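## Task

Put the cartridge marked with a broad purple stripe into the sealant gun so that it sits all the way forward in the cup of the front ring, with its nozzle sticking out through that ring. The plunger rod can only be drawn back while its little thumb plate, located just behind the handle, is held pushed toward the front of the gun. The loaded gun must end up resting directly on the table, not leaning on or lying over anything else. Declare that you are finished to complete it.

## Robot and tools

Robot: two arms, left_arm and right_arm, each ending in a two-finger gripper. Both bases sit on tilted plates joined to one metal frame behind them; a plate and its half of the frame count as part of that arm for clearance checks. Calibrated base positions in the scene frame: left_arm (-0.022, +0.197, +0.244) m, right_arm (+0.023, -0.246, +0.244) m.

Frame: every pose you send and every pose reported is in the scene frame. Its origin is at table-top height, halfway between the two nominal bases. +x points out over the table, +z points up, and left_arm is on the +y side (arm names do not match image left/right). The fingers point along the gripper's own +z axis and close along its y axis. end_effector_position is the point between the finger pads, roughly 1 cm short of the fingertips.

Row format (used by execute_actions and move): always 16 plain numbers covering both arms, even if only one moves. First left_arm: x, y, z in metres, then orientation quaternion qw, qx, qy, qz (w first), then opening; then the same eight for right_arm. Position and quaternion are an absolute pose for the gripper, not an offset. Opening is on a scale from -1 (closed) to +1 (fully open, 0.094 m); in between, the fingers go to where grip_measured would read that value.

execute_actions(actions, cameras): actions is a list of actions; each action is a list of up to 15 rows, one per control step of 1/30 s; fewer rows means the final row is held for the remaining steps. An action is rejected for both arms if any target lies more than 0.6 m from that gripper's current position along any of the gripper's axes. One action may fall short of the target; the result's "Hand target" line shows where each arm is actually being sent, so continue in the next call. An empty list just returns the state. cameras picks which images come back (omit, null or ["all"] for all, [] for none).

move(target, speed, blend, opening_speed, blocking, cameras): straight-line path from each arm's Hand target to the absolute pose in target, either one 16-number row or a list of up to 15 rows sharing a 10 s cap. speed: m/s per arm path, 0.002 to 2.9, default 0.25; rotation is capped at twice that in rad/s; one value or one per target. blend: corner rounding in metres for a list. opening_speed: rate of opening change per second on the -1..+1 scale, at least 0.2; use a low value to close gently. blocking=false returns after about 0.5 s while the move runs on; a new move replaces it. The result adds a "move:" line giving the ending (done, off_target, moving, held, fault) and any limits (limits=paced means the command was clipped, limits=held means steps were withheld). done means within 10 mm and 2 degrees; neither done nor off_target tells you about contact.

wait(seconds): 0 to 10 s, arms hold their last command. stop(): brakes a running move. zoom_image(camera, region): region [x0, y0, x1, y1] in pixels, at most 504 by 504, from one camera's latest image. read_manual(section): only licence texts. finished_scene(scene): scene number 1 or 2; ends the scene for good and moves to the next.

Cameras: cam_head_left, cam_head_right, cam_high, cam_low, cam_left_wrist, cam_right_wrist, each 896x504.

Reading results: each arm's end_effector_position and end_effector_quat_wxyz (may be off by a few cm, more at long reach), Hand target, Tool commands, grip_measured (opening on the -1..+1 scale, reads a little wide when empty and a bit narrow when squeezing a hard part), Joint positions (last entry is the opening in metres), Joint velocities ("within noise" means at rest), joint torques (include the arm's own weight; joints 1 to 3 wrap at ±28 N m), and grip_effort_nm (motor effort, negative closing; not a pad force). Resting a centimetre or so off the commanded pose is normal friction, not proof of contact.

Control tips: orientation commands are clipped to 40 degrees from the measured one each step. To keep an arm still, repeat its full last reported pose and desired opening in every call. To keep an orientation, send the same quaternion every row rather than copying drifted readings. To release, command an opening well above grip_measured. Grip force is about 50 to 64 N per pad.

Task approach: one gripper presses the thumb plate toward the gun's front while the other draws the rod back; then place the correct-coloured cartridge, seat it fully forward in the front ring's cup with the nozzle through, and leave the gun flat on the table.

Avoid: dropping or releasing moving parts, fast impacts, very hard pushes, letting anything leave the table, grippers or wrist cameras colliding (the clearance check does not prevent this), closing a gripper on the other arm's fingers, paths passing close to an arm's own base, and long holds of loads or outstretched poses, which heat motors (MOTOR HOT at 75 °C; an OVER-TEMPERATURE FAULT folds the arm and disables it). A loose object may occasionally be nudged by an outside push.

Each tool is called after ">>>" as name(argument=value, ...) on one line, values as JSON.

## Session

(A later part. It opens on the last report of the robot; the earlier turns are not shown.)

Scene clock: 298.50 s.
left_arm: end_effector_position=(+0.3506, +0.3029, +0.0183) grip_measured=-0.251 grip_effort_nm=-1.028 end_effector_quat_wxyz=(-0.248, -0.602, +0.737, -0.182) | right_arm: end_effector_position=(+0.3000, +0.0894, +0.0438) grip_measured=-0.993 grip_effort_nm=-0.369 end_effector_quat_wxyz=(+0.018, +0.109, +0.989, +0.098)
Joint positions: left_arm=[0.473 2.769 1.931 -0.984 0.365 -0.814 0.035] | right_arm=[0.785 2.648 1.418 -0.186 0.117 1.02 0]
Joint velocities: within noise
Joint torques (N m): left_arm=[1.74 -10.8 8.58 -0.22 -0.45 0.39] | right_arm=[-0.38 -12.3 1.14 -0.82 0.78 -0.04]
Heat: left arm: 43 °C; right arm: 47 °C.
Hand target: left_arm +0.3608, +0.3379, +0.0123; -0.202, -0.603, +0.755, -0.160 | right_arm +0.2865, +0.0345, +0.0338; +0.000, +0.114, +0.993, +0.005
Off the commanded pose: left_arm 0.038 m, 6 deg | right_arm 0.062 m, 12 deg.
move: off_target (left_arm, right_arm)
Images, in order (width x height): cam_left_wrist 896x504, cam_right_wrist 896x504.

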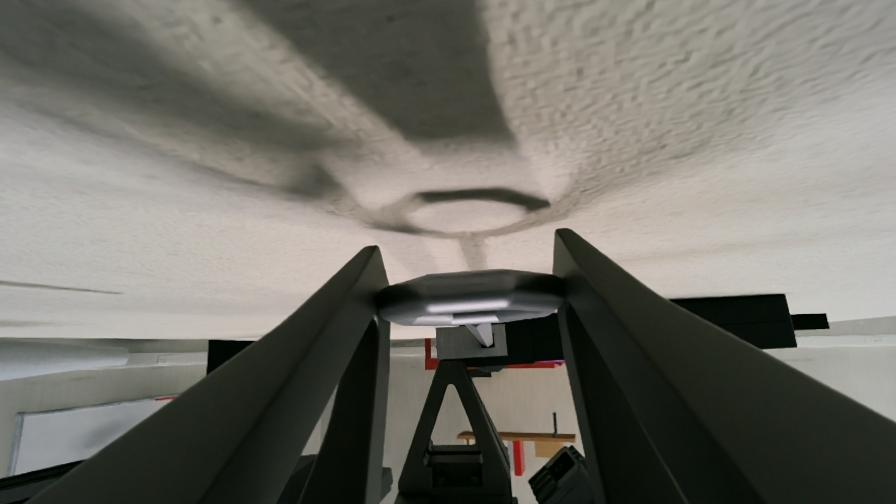

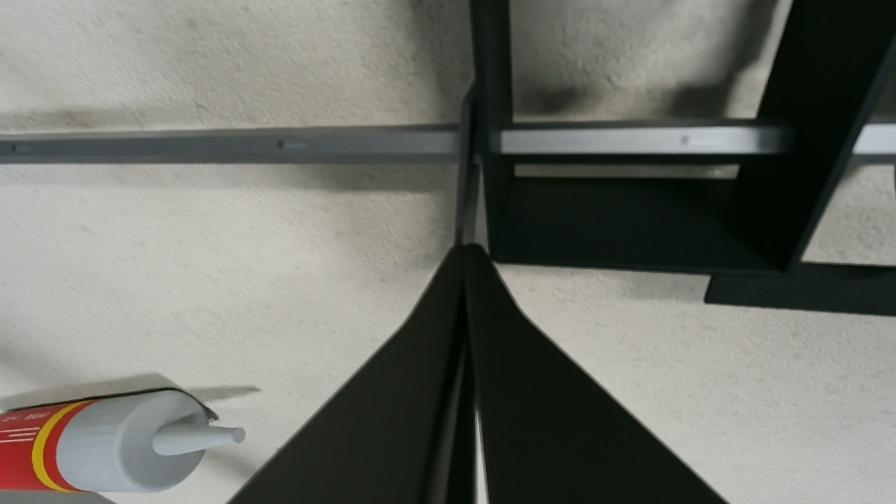

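>>> move(target=[[0.357,0.312,0.007,0.2025,0.601,-0.756,0.161,-0.4, 0.300,0.110,0.045,0,0.1175,0.9931,0,-1],[0.357,0.312,0.007,0.2025,0.601,-0.756,0.161,-0.4, 0.310,0.125,0.1,0,0.1175,0.9931,0,-1],[0.357,0.312,0.007,0.2025,0.601,-0.756,0.161,-0.4, 0.26,-0.03,0.20,0.343,-0.058,0.937,-0.017,1]], cameras=["cam_left_wrist","cam_right_wrist","cam_high"])

>>> zoom_image(camera="cam_right_wrist", region=[200, 80, 704, 460])

Scene clock: 313.27 s.
left_arm: end_effector_position=(+0.3511, +0.3056, +0.0125) grip_measured=-0.252 grip_effort_nm=-1.028 end_effector_quat_wxyz=(-0.231, -0.602, +0.743, -0.177) | right_arm: end_effector_position=(+0.2555, -0.0340, +0.1890) grip_measured=+0.997 grip_effort_nm=0.173 end_effector_quat_wxyz=(+0.322, -0.066, +0.944, -0.027)
Joint positions: left_arm=[0.473 2.757 1.894 -0.925 0.348 -0.815 0.035] | right_arm=[1.059 1.97 0.608 0.085 0.764 0.788 0.094]
Joint velocities: within noise
Joint torques (N m): left_arm=[-2.1 -11.93 2.13 0.14 -0.2 -0.06] | right_arm=[2.59 -8.79 3.63 1.16 0.53 0.02]
Heat: left arm: 44 °C; right arm: 47 °C.
Hand target: left_arm +0.3572, +0.3121, +0.0076; -0.204, -0.601, +0.756, -0.161 | right_arm +0.2600, -0.0300, +0.1998; +0.343, -0.058, +0.938, -0.017
Off the commanded pose: left_arm 0.010 m, 4 deg | right_arm 0.013 m, 3 deg.
move: off_target (left_arm, right_arm); target 3's new opening was sent with right_arm's hand 0.013 m and 3 deg from that target
Images, in order (width x height): cam_high 896x504, cam_left_wrist 896x504, cam_right_wrist 896x504.

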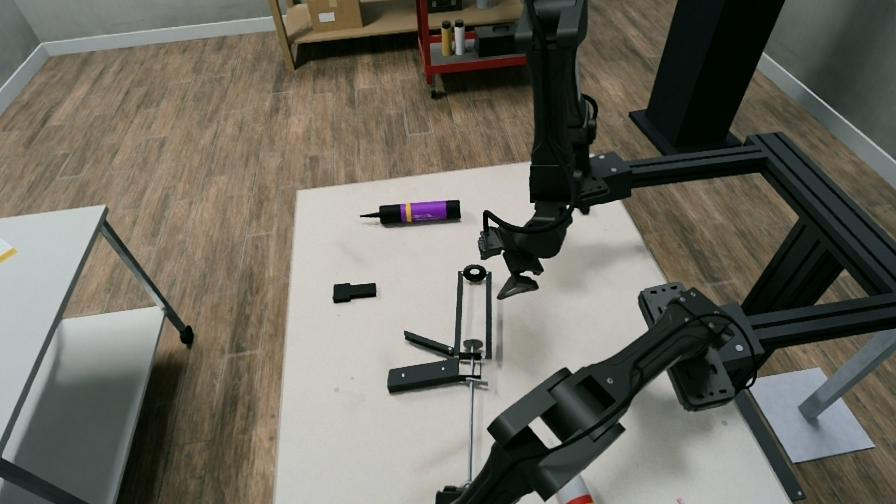

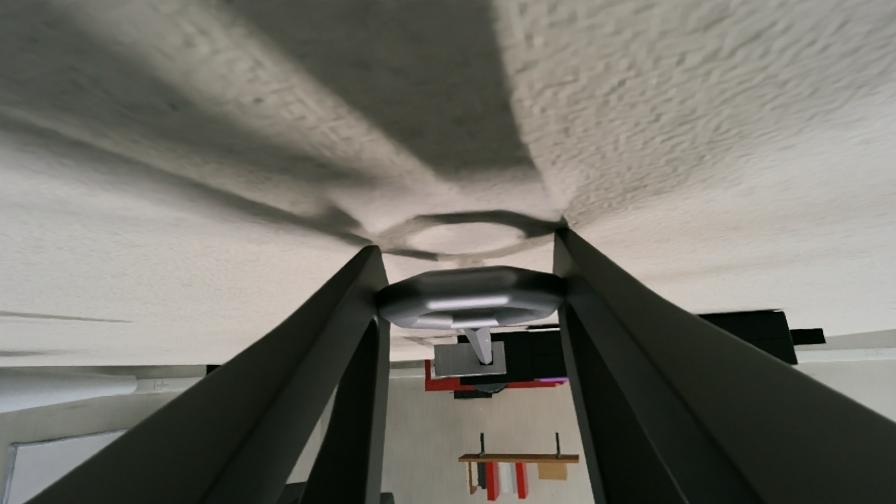

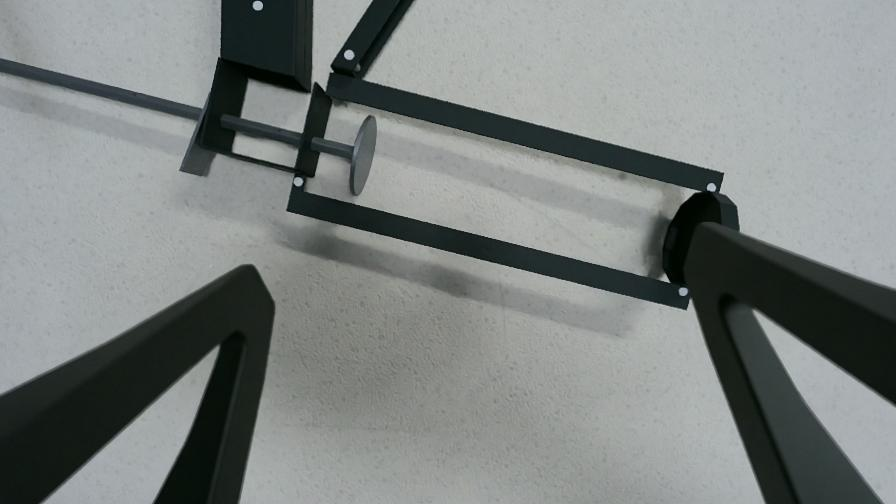

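Scaled by 1.000.

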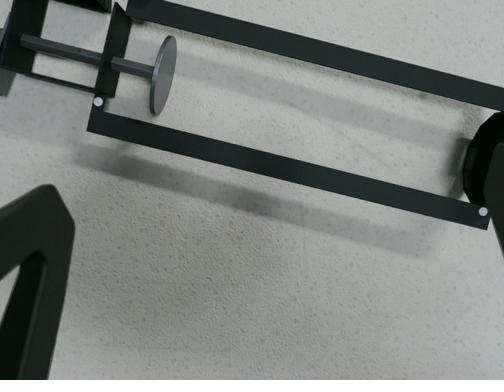

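>>> zoom_image(camera="cam_right_wrist", region=[600, 150, 780, 330])

>>> zoom_image(camera="cam_high", region=[430, 250, 530, 400])

Scaled by 2.800 from the camera's 896x504 image, which has a finer 1280x720 frame.

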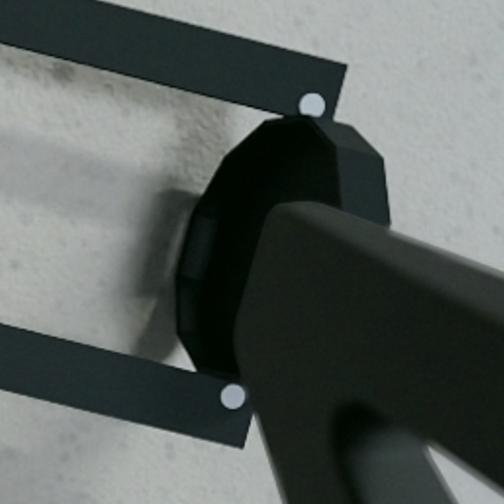

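Scaled by 3.360 from the camera's 896x504 image, which has a finer 1280x720 frame.

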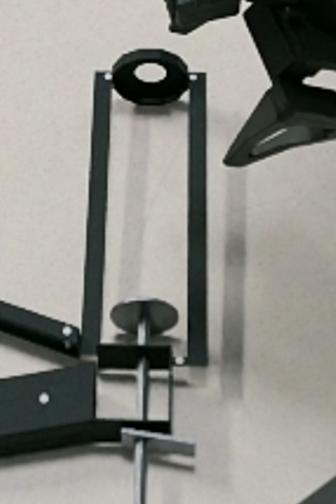

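>>> move(target=[[0.357,0.312,0.007,0.2025,0.601,-0.756,0.161,-0.4, 0.311,0.079,0.10,0,0.1175,0.9931,0,1],[0.357,0.312,0.007,0.2025,0.601,-0.756,0.161,-0.4, 0.311,0.079,0.075,0,0.1175,0.9931,0,1]], cameras=["cam_left_wrist","cam_right_wrist"])

Scene clock: 346.77 s.
left_arm: end_effector_position=(+0.3511, +0.3056, +0.0125) grip_measured=-0.252 grip_effort_nm=-1.028 end_effector_quat_wxyz=(-0.231, -0.602, +0.743, -0.177) | right_arm: end_effector_position=(+0.3068, +0.0768, +0.0747) grip_measured=+0.997 grip_effort_nm=0.168 end_effector_quat_wxyz=(+0.000, +0.111, +0.994, -0.003)
Joint positions: left_arm=[0.473 2.757 1.894 -0.925 0.348 -0.815 0.035] | right_arm=[0.807 2.653 1.638 -0.591 0.21 1.077 0.094]
Joint velocities: within noise
Joint torques (N m): left_arm=[-2.14 -11.92 2.1 0.11 -0.22 -0.05] | right_arm=[2.39 -11.69 6.65 0.11 -0.02 0.07]
Heat: left arm: 49 °C; right arm: 42 °C.
Hand target: left_arm +0.3572, +0.3121, +0.0076; -0.204, -0.601, +0.756, -0.161 | right_arm +0.3110, +0.0790, +0.0751; +0.000, +0.117, +0.993, +0.000
Off the commanded pose: left_arm 0.010 m, 4 deg | right_arm 0.005 m, 1 deg.
move: off_target (left_arm)
Images, in order (width x height): cam_left_wrist 896x504, cam_right_wrist 896x504.

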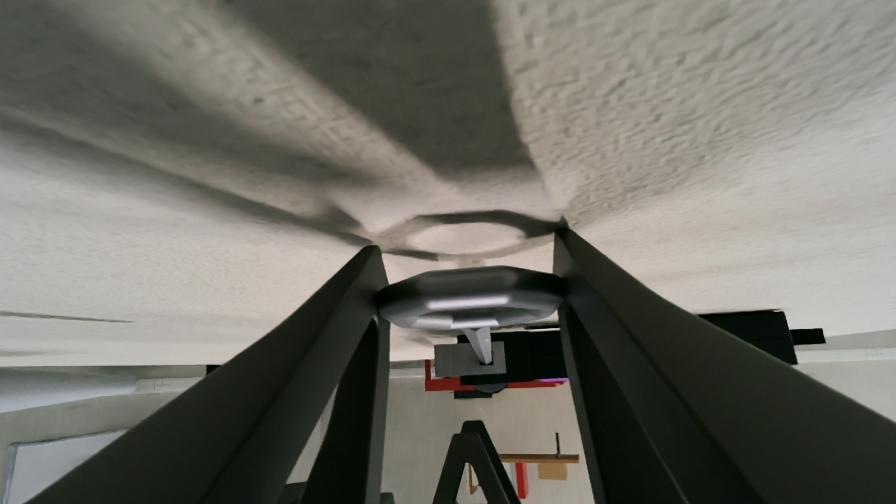

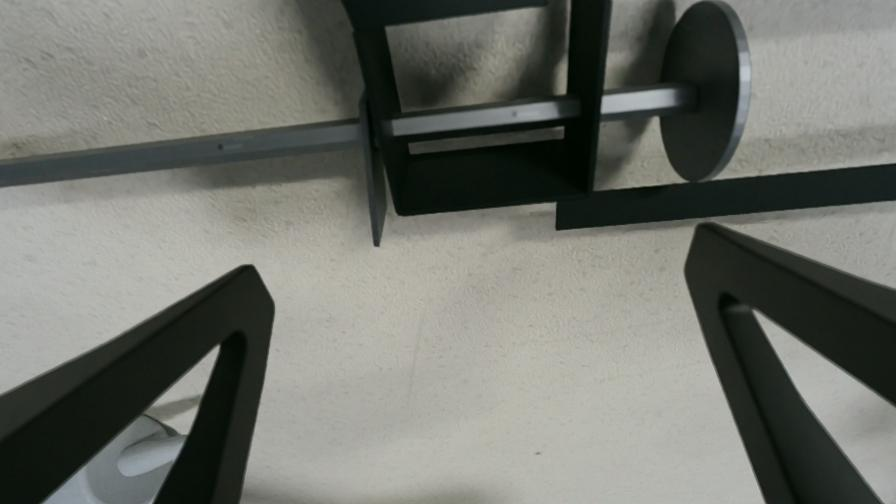

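>>> move(target=[[0.357,0.312,0.007,0.2025,0.601,-0.756,0.161,-0.4, 0.3125,0.079,0.036,0,0.1175,0.9931,0,1]], cameras=["cam_left_wrist","cam_right_wrist"], speed=0.12)

Scene clock: 351.80 s.
left_arm: end_effector_position=(+0.3511, +0.3056, +0.0125) grip_measured=-0.252 grip_effort_nm=-1.028 end_effector_quat_wxyz=(-0.231, -0.602, +0.743, -0.177) | right_arm: end_effector_position=(+0.3061, +0.0737, +0.0385) grip_measured=+0.997 grip_effort_nm=0.164 end_effector_quat_wxyz=(-0.005, +0.114, +0.993, -0.010)
Joint positions: left_arm=[0.473 2.757 1.894 -0.925 0.348 -0.815 0.035] | right_arm=[0.786 2.755 1.679 -0.544 0.209 1.063 0.094]
Joint velocities: within noise
Joint torques (N m): left_arm=[-2.24 -11.99 1.96 0.12 -0.19 -0.05] | right_arm=[2.45 -11.36 6.22 0.37 0 -0.04]
Heat: left arm: 49 °C; right arm: 44 °C.
Hand target: left_arm +0.3572, +0.3121, +0.0076; -0.204, -0.601, +0.756, -0.161 | right_arm +0.3125, +0.0790, +0.0363; +0.000, +0.117, +0.993, +0.000
Off the commanded pose: left_arm 0.010 m, 4 deg | right_arm 0.009 m, 1 deg.
move: off_target (left_arm)
Images, in order (width x height): cam_left_wrist 896x504, cam_right_wrist 896x504.

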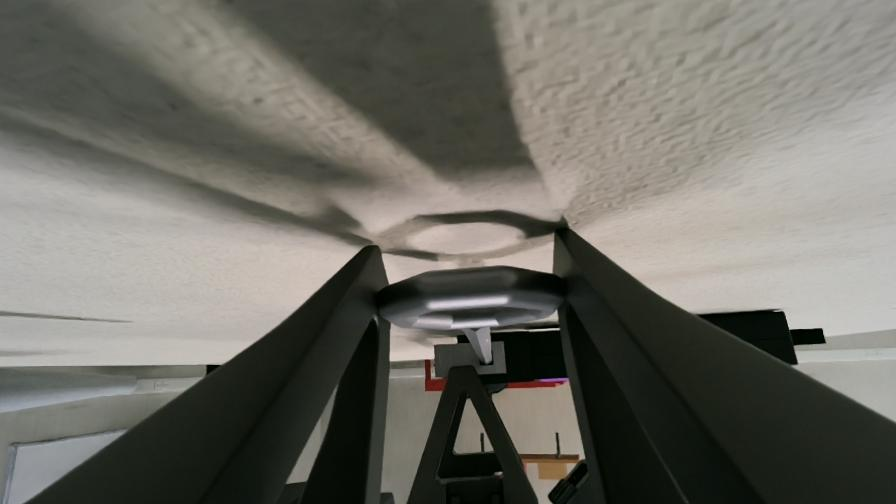

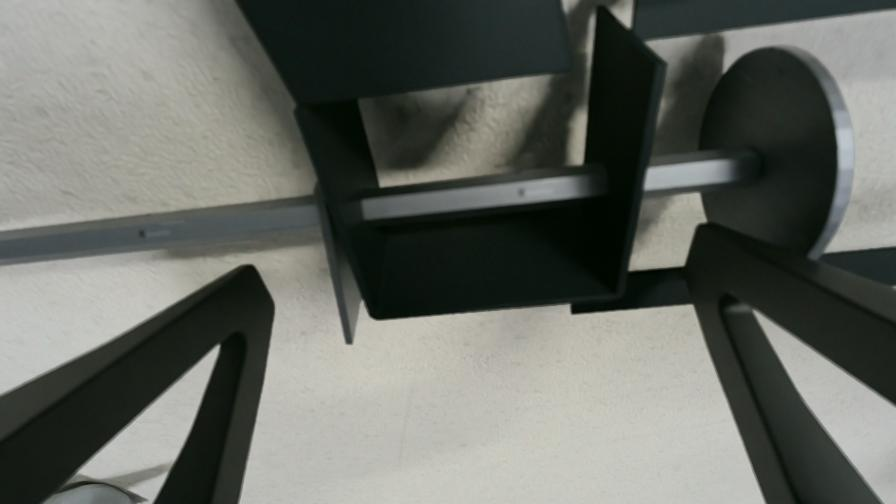

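>>> move(target=[[0.357,0.312,0.007,0.2025,0.601,-0.756,0.161,-0.4, 0.3125,0.083,0.041,0,0.1175,0.9931,0,0.15]], cameras=["cam_left_wrist","cam_right_wrist"], opening_speed=0.5)

Scene clock: 356.07 s.
left_arm: end_effector_position=(+0.3511, +0.3056, +0.0125) grip_measured=-0.252 grip_effort_nm=-1.033 end_effector_quat_wxyz=(-0.231, -0.602, +0.743, -0.177) | right_arm: end_effector_position=(+0.3068, +0.0726, +0.0413) grip_measured=+0.153 grip_effort_nm=-0.564 end_effector_quat_wxyz=(-0.007, +0.111, +0.994, -0.016)
Joint positions: left_arm=[0.473 2.757 1.894 -0.925 0.348 -0.815 0.035] | right_arm=[0.786 2.755 1.695 -0.572 0.213 1.061 0.054]
Joint velocities: within noise
Joint torques (N m): left_arm=[-2.09 -11.96 2.03 0.09 -0.17 -0.05] | right_arm=[3.08 -11.73 6.17 0.41 -0.03 0.09]
Heat: left arm: 50 °C; right arm: 44 °C.
Hand target: left_arm +0.3572, +0.3121, +0.0076; -0.204, -0.601, +0.756, -0.161 | right_arm +0.3124, +0.0828, +0.0414; +0.000, +0.117, +0.993, +0.000
Off the commanded pose: left_arm 0.010 m, 4 deg | right_arm 0.012 m, 2 deg.
move: off_target (left_arm, right_arm)
Images, in order (width x height): cam_left_wrist 896x504, cam_right_wrist 896x504.

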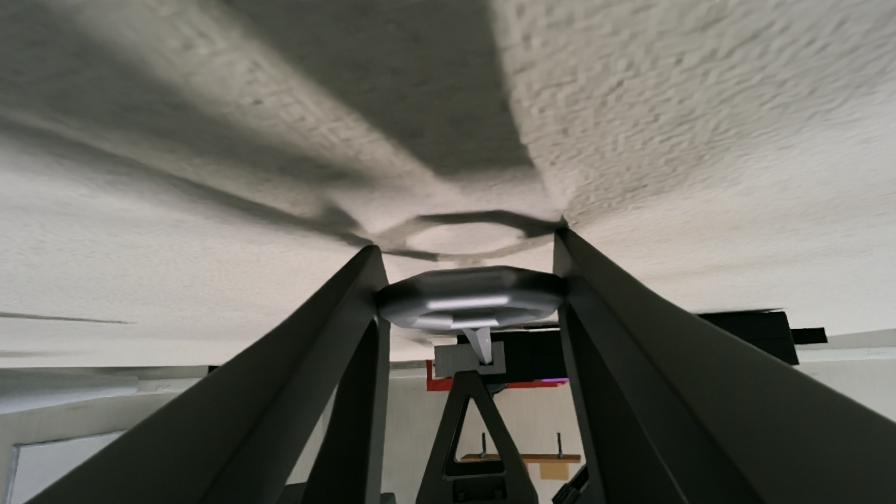

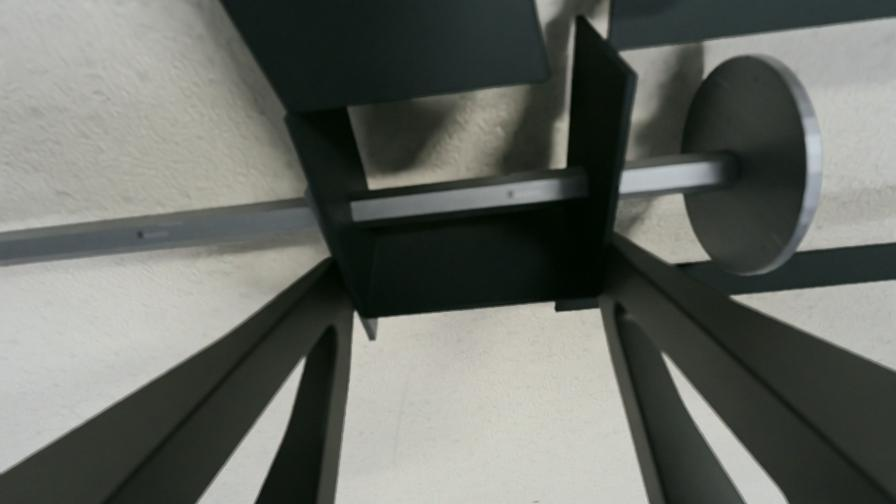

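>>> move(target=[[0.365,0.342,0.007,0.2025,0.601,-0.756,0.161,-0.4, 0.3105,0.077,0.041,0,0.1175,0.9931,0,0.08]], cameras=["cam_left_wrist","cam_right_wrist"], opening_speed=1, speed=0.08)

Scene clock: 360.87 s.
left_arm: end_effector_position=(+0.3582, +0.3199, +0.0158) grip_measured=-0.252 grip_effort_nm=-1.023 end_effector_quat_wxyz=(-0.231, -0.600, +0.747, -0.169) | right_arm: end_effector_position=(+0.3089, +0.0766, +0.0411) grip_measured=+0.134 grip_effort_nm=-1.009 end_effector_quat_wxyz=(-0.005, +0.113, +0.994, -0.007)
Joint positions: left_arm=[0.485 2.789 1.998 -1.003 0.327 -0.798 0.035] | right_arm=[0.786 2.755 1.695 -0.555 0.207 1.061 0.053]
Joint velocities: within noise
Joint torques (N m): left_arm=[0.84 -9.95 7.77 -0.2 -0.11 0.29] | right_arm=[2.62 -13.15 3 0.49 0.03 0.04]
Heat: left arm: 50 °C; right arm: 44 °C.
Hand target: left_arm +0.3643, +0.3418, +0.0081; -0.202, -0.602, +0.756, -0.160 | right_arm +0.3105, +0.0770, +0.0411; +0.000, +0.117, +0.993, +0.000
Off the commanded pose: left_arm 0.025 m, 4 deg | right_arm 0.002 m, 1 deg.
move: off_target (left_arm)
Images, in order (width x height): cam_left_wrist 896x504, cam_right_wrist 896x504.

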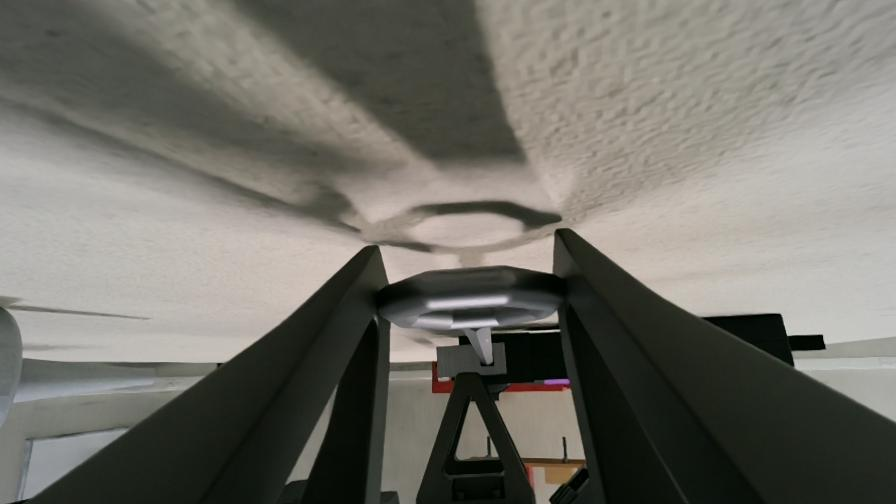

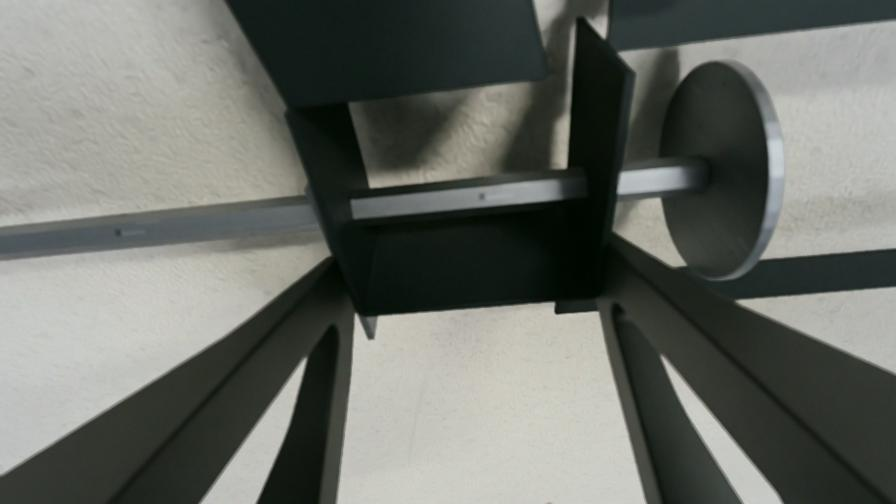

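>>> move(target=[[0.364,0.327,0.009,0.2025,0.601,-0.756,0.161,-0.4, 0.3105,0.077,0.041,0,0.1175,0.9931,0,0.08],[0.364,0.327,0.009,0.2025,0.601,-0.756,0.161,-0.4, 0.3115,0.081,0.043,0,0.1175,0.9931,0,0.5],[0.364,0.327,0.009,0.2025,0.601,-0.756,0.161,-0.4, 0.3115,0.079,0.11,0,0.1175,0.9931,0,0.5],[0.364,0.327,0.009,0.2025,0.601,-0.756,0.161,-0.0, 0.308,0.061,0.11,0,0.1175,0.9931,0,1],[0.364,0.327,0.009,0.2025,0.601,-0.756,0.161,0.3, 0.308,0.061,0.075,0,0.1175,0.9931,0,1]], cameras=["cam_left_wrist","cam_right_wrist"], opening_speed=1)

Scene clock: 372.20 s.
left_arm: end_effector_position=(+0.3550, +0.3169, +0.0139) grip_measured=+0.297 grip_effort_nm=0.159 end_effector_quat_wxyz=(-0.235, -0.599, +0.747, -0.167) | right_arm: end_effector_position=(+0.3038, +0.0600, +0.0789) grip_measured=+0.997 grip_effort_nm=0.168 end_effector_quat_wxyz=(-0.005, +0.115, +0.993, -0.003)
Joint positions: left_arm=[0.483 2.789 1.984 -0.997 0.326 -0.798 0.061] | right_arm=[0.785 2.599 1.551 -0.561 0.201 1.062 0.094]
Joint velocities: within noise
Joint torques (N m): left_arm=[-1.1 -12.07 2.96 0.1 -0.06 -0.01] | right_arm=[2.3 -10.89 5.16 0.4 0.08 0.01]
Heat: left arm: 50 °C; right arm: 45 °C.
Hand target: left_arm +0.3641, +0.3270, +0.0098; -0.204, -0.601, +0.756, -0.161 | right_arm +0.3079, +0.0609, +0.0751; +0.000, +0.118, +0.993, +0.000
Off the commanded pose: left_arm 0.014 m, 4 deg | right_arm 0.006 m, 1 deg.
move: off_target (left_arm); target 4's new opening was sent with left_arm's hand 0.013 m and 4 deg from that target; target 5's new opening was sent with left_arm's hand 0.014 m and 4 deg from that target
Images, in order (width x height): cam_left_wrist 896x504, cam_right_wrist 896x504.

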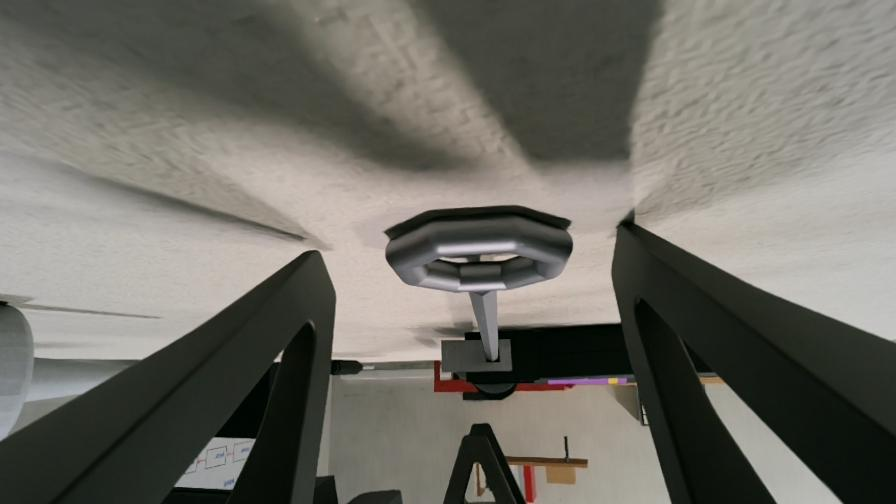

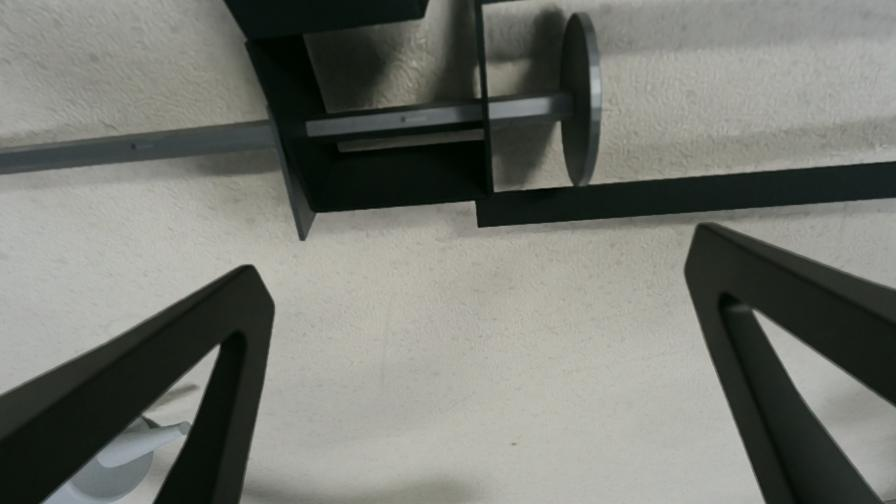

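>>> move(target=[[0.364,0.327,0.012,0.2025,0.601,-0.756,0.161,0.3, 0.3135,0.068,0.033,0,0.1175,0.9931,0,1]], cameras=["cam_left_wrist","cam_right_wrist"], speed=0.12)

Scene clock: 379.67 s.
left_arm: end_effector_position=(+0.3540, +0.3163, +0.0137) grip_measured=+0.297 grip_effort_nm=0.154 end_effector_quat_wxyz=(-0.236, -0.599, +0.747, -0.167) | right_arm: end_effector_position=(+0.3073, +0.0662, +0.0376) grip_measured=+0.997 grip_effort_nm=0.173 end_effector_quat_wxyz=(-0.007, +0.114, +0.993, -0.003)
Joint positions: left_arm=[0.483 2.789 1.981 -0.997 0.326 -0.798 0.061] | right_arm=[0.768 2.734 1.632 -0.506 0.2 1.043 0.094]
Joint velocities: within noise
Joint torques (N m): left_arm=[-1.2 -12.64 2.73 0.07 -0.06 -0.01] | right_arm=[2.15 -10.89 6 0.36 0.09 0]
Heat: left arm: 51 °C; right arm: 45 °C.
Hand target: left_arm +0.3641, +0.3270, +0.0127; -0.204, -0.601, +0.756, -0.161 | right_arm +0.3135, +0.0679, +0.0332; +0.000, +0.118, +0.993, +0.000
Off the commanded pose: left_arm 0.015 m, 4 deg | right_arm 0.008 m, 1 deg.
move: off_target (left_arm)
Images, in order (width x height): cam_left_wrist 896x504, cam_right_wrist 896x504.

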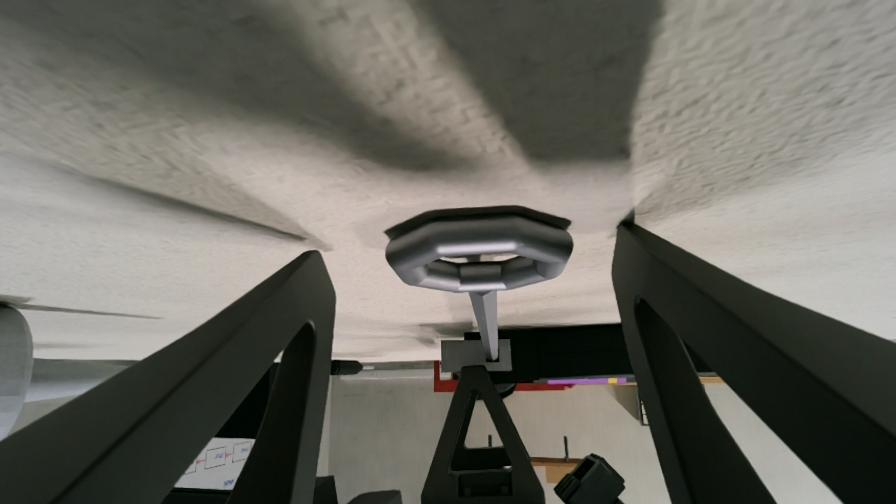

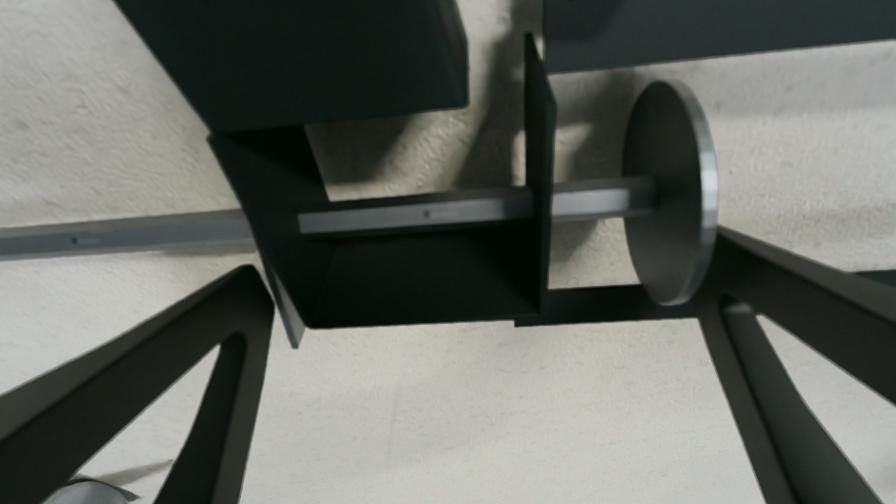

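>>> move(target=[[0.364,0.327,0.012,0.2025,0.601,-0.756,0.161,0.3, 0.3135,0.068,0.033,0,0.1175,0.9931,0,0.35]], cameras=["cam_left_wrist","cam_right_wrist"], opening_speed=0.3)

Scene clock: 383.83 s.
left_arm: end_effector_position=(+0.3540, +0.3163, +0.0137) grip_measured=+0.297 grip_effort_nm=0.149 end_effector_quat_wxyz=(-0.236, -0.599, +0.747, -0.167) | right_arm: end_effector_position=(+0.3090, +0.0687, +0.0381) grip_measured=+0.359 grip_effort_nm=-0.476 end_effector_quat_wxyz=(-0.005, +0.113, +0.994, +0.002)
Joint positions: left_arm=[0.483 2.789 1.981 -0.997 0.326 -0.798 0.061] | right_arm=[0.768 2.734 1.635 -0.499 0.197 1.04 0.064]
Joint velocities: within noise
Joint torques (N m): left_arm=[-1.26 -12.74 2.67 0.05 -0.08 0] | right_arm=[2.25 -10.88 5.63 0.32 0.11 0.04]
Heat: left arm: 52 °C; right arm: 45 °C.
Hand target: left_arm +0.3641, +0.3270, +0.0127; -0.204, -0.601, +0.756, -0.161 | right_arm +0.3134, +0.0679, +0.0331; +0.000, +0.118, +0.993, +0.000
Off the commanded pose: left_arm 0.015 m, 4 deg | right_arm 0.007 m, 1 deg.
move: off_target (left_arm)
Images, in order (width x height): cam_left_wrist 896x504, cam_right_wrist 896x504.

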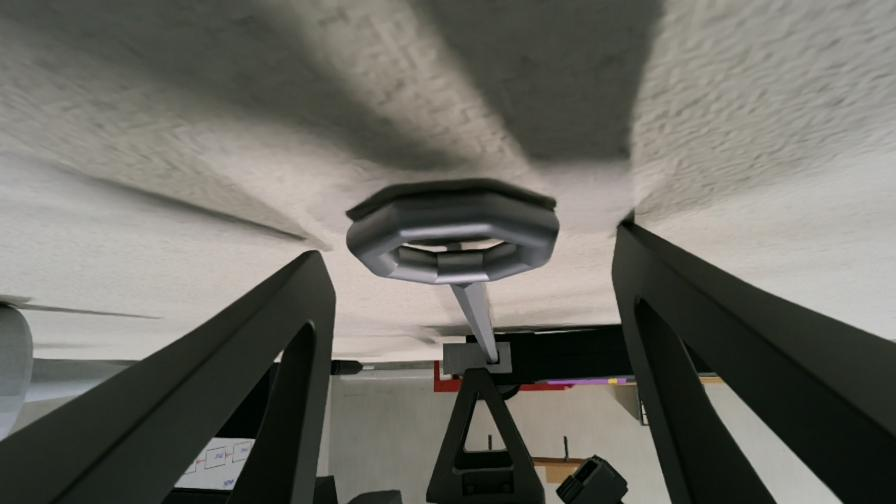

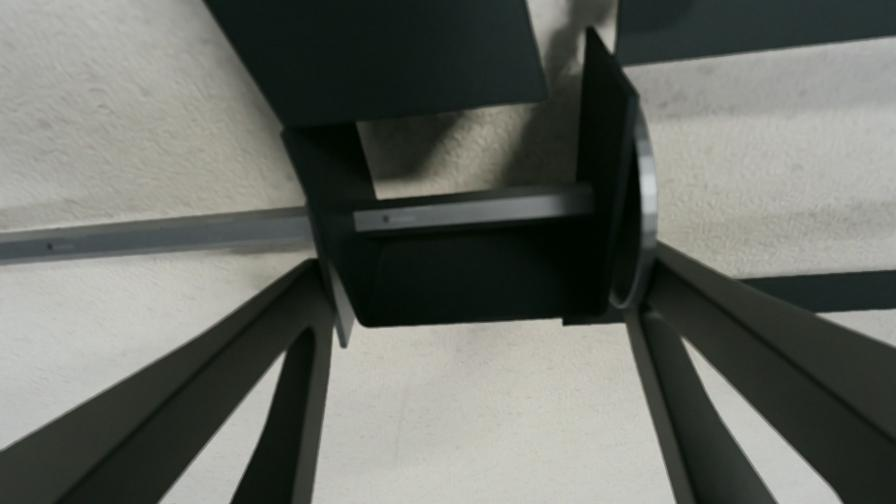

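>>> move(target=[[0.364,0.327,0.012,0.2025,0.601,-0.756,0.161,0.3, 0.3135,0.068,0.033,0,0.1175,0.9931,0,0.13]], cameras=["cam_left_wrist","cam_right_wrist"], opening_speed=0.3)

Scene clock: 386.80 s.
left_arm: end_effector_position=(+0.3540, +0.3163, +0.0137) grip_measured=+0.297 grip_effort_nm=0.154 end_effector_quat_wxyz=(-0.236, -0.599, +0.747, -0.167) | right_arm: end_effector_position=(+0.3088, +0.0686, +0.0382) grip_measured=+0.147 grip_effort_nm=-0.965 end_effector_quat_wxyz=(-0.006, +0.112, +0.994, +0.001)
Joint positions: left_arm=[0.483 2.789 1.981 -0.997 0.326 -0.798 0.061] | right_arm=[0.768 2.734 1.636 -0.501 0.196 1.038 0.054]
Joint velocities: within noise
Joint torques (N m): left_arm=[-1.07 -12.7 2.62 0.07 -0.08 -0.01] | right_arm=[2.26 -10.84 5.68 0.32 0.12 0.03]
Heat: left arm: 53 °C; right arm: 45 °C.
Hand target: left_arm +0.3641, +0.3270, +0.0127; -0.204, -0.601, +0.756, -0.161 | right_arm +0.3135, +0.0679, +0.0332; +0.000, +0.117, +0.993, +0.000
Off the commanded pose: left_arm 0.015 m, 4 deg | right_arm 0.007 m, 1 deg.
move: off_target (left_arm)
Images, in order (width x height): cam_left_wrist 896x504, cam_right_wrist 896x504.

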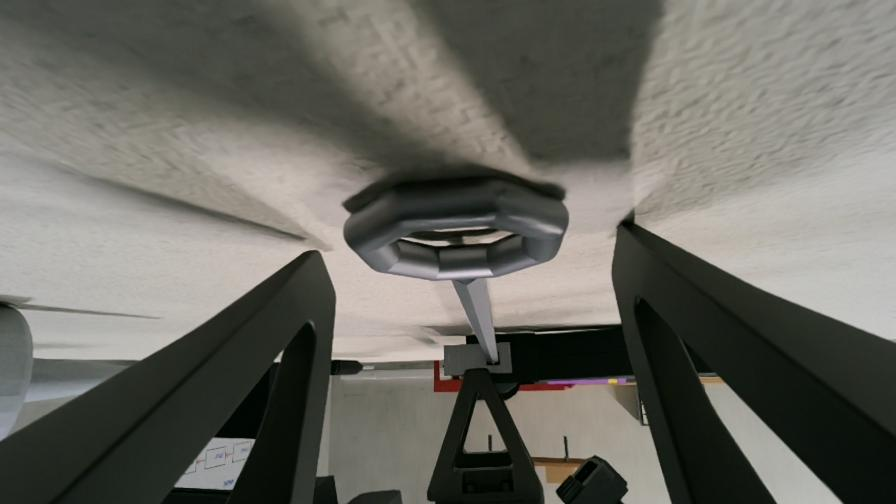

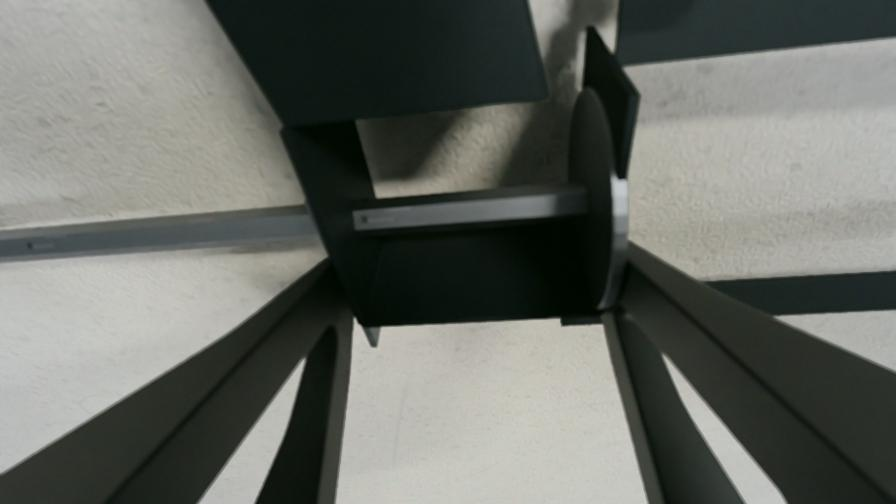

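>>> move(target=[[0.364,0.327,0.012,0.2025,0.601,-0.756,0.161,0.3, 0.3135,0.068,0.033,0,0.1175,0.9931,0,0.6],[0.364,0.327,0.012,0.2025,0.601,-0.756,0.161,0.8, 0.312,0.066,0.10,0,0.1175,0.9931,0,0.6],[0.364,0.327,0.10,0.2025,0.601,-0.756,0.161,0.8, 0.30,-0.04,0.10,0,0.1175,0.9931,0,0.6]], opening_speed=1)

>>> zoom_image(camera="cam_low", region=[460, 210, 620, 300])

Scene clock: 416.50 s.
left_arm: end_effector_position=(+0.3573, +0.3288, +0.0842) grip_measured=+0.797 grip_effort_nm=0.134 end_effector_quat_wxyz=(-0.210, -0.603, +0.753, -0.162) | right_arm: end_effector_position=(+0.2904, -0.0450, +0.0906) grip_measured=+0.597 grip_effort_nm=0.168 end_effector_quat_wxyz=(-0.019, +0.116, +0.993, -0.013)
Joint positions: left_arm=[0.483 2.551 1.832 -1.032 0.307 -0.807 0.084] | right_arm=[0.611 2.342 1.126 -0.392 0.2 0.895 0.075]
Joint velocities: within noise
Joint torques (N m): left_arm=[-2.74 -13.82 4.41 -0.54 0.14 -0.09] | right_arm=[2.66 -12.52 3.17 0.31 0.08 -0.03]
Heat: left arm: 56 °C; right arm: 47 °C.
Hand target: left_arm +0.3638, +0.3268, +0.0996; -0.203, -0.601, +0.756, -0.161 | right_arm +0.2999, -0.0401, +0.1000; +0.000, +0.118, +0.993, +0.000
Off the commanded pose: left_arm 0.017 m, 1 deg | right_arm 0.014 m, 3 deg.
move: off_target (left_arm, right_arm); target 2's new opening was sent with left_arm's hand 0.015 m and 4 deg from that target

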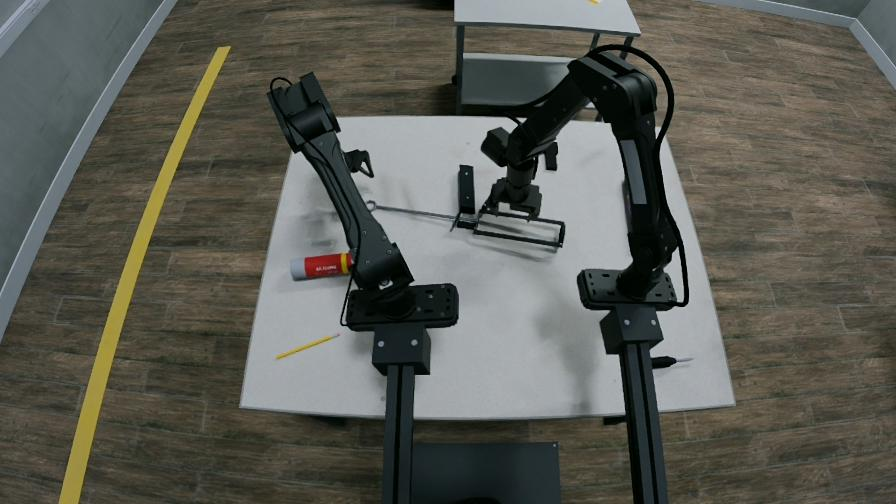

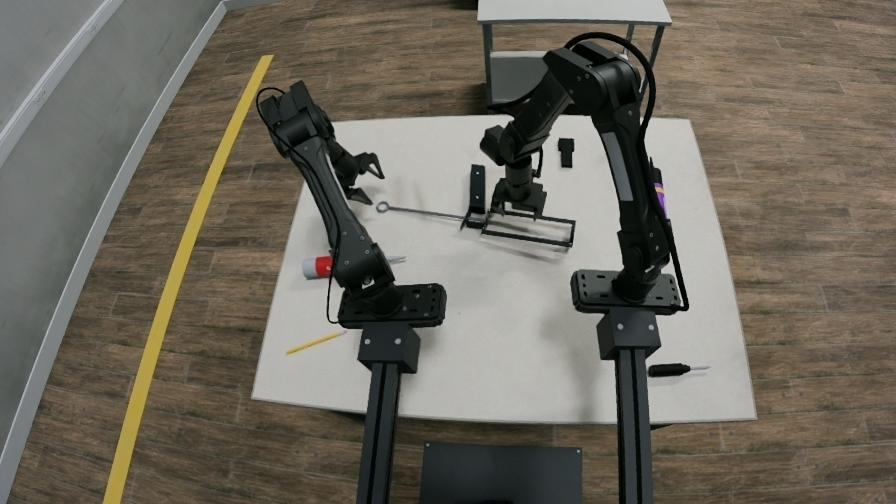

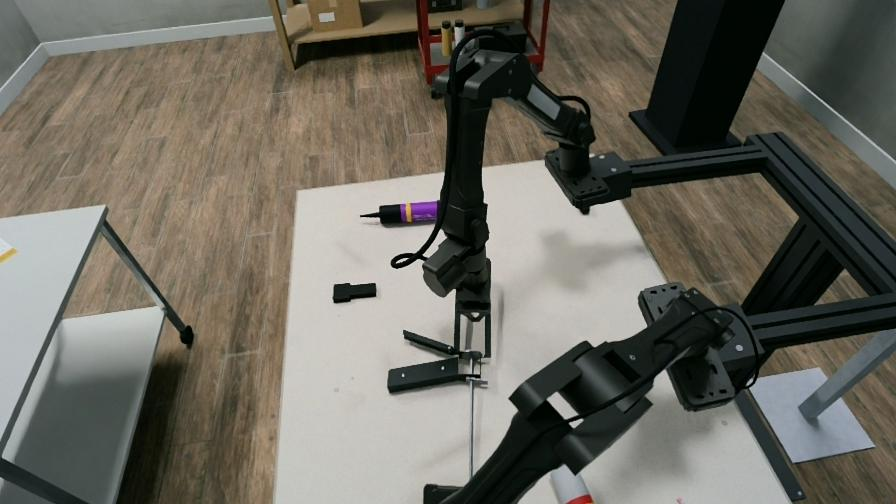

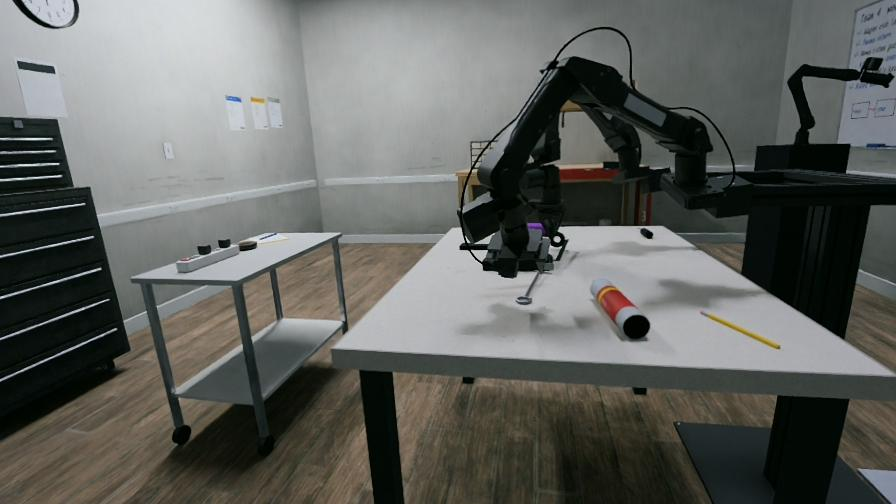

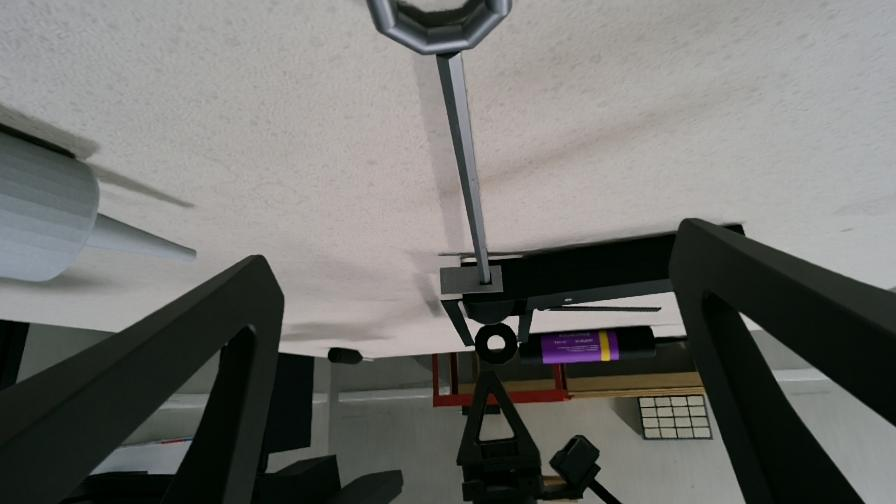

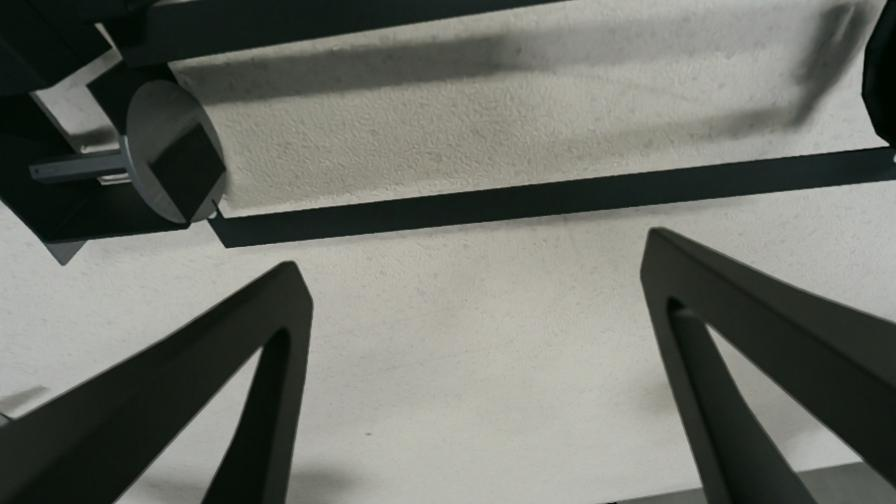

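Scaled by 3.150 from the camera's 896x504 image, which has a finer 1280x720 frame.

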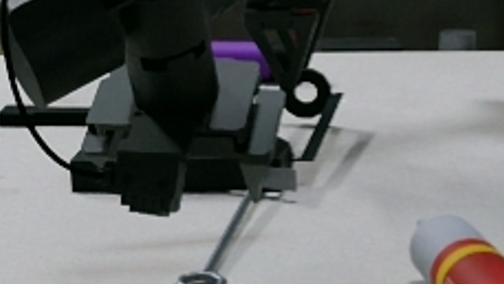

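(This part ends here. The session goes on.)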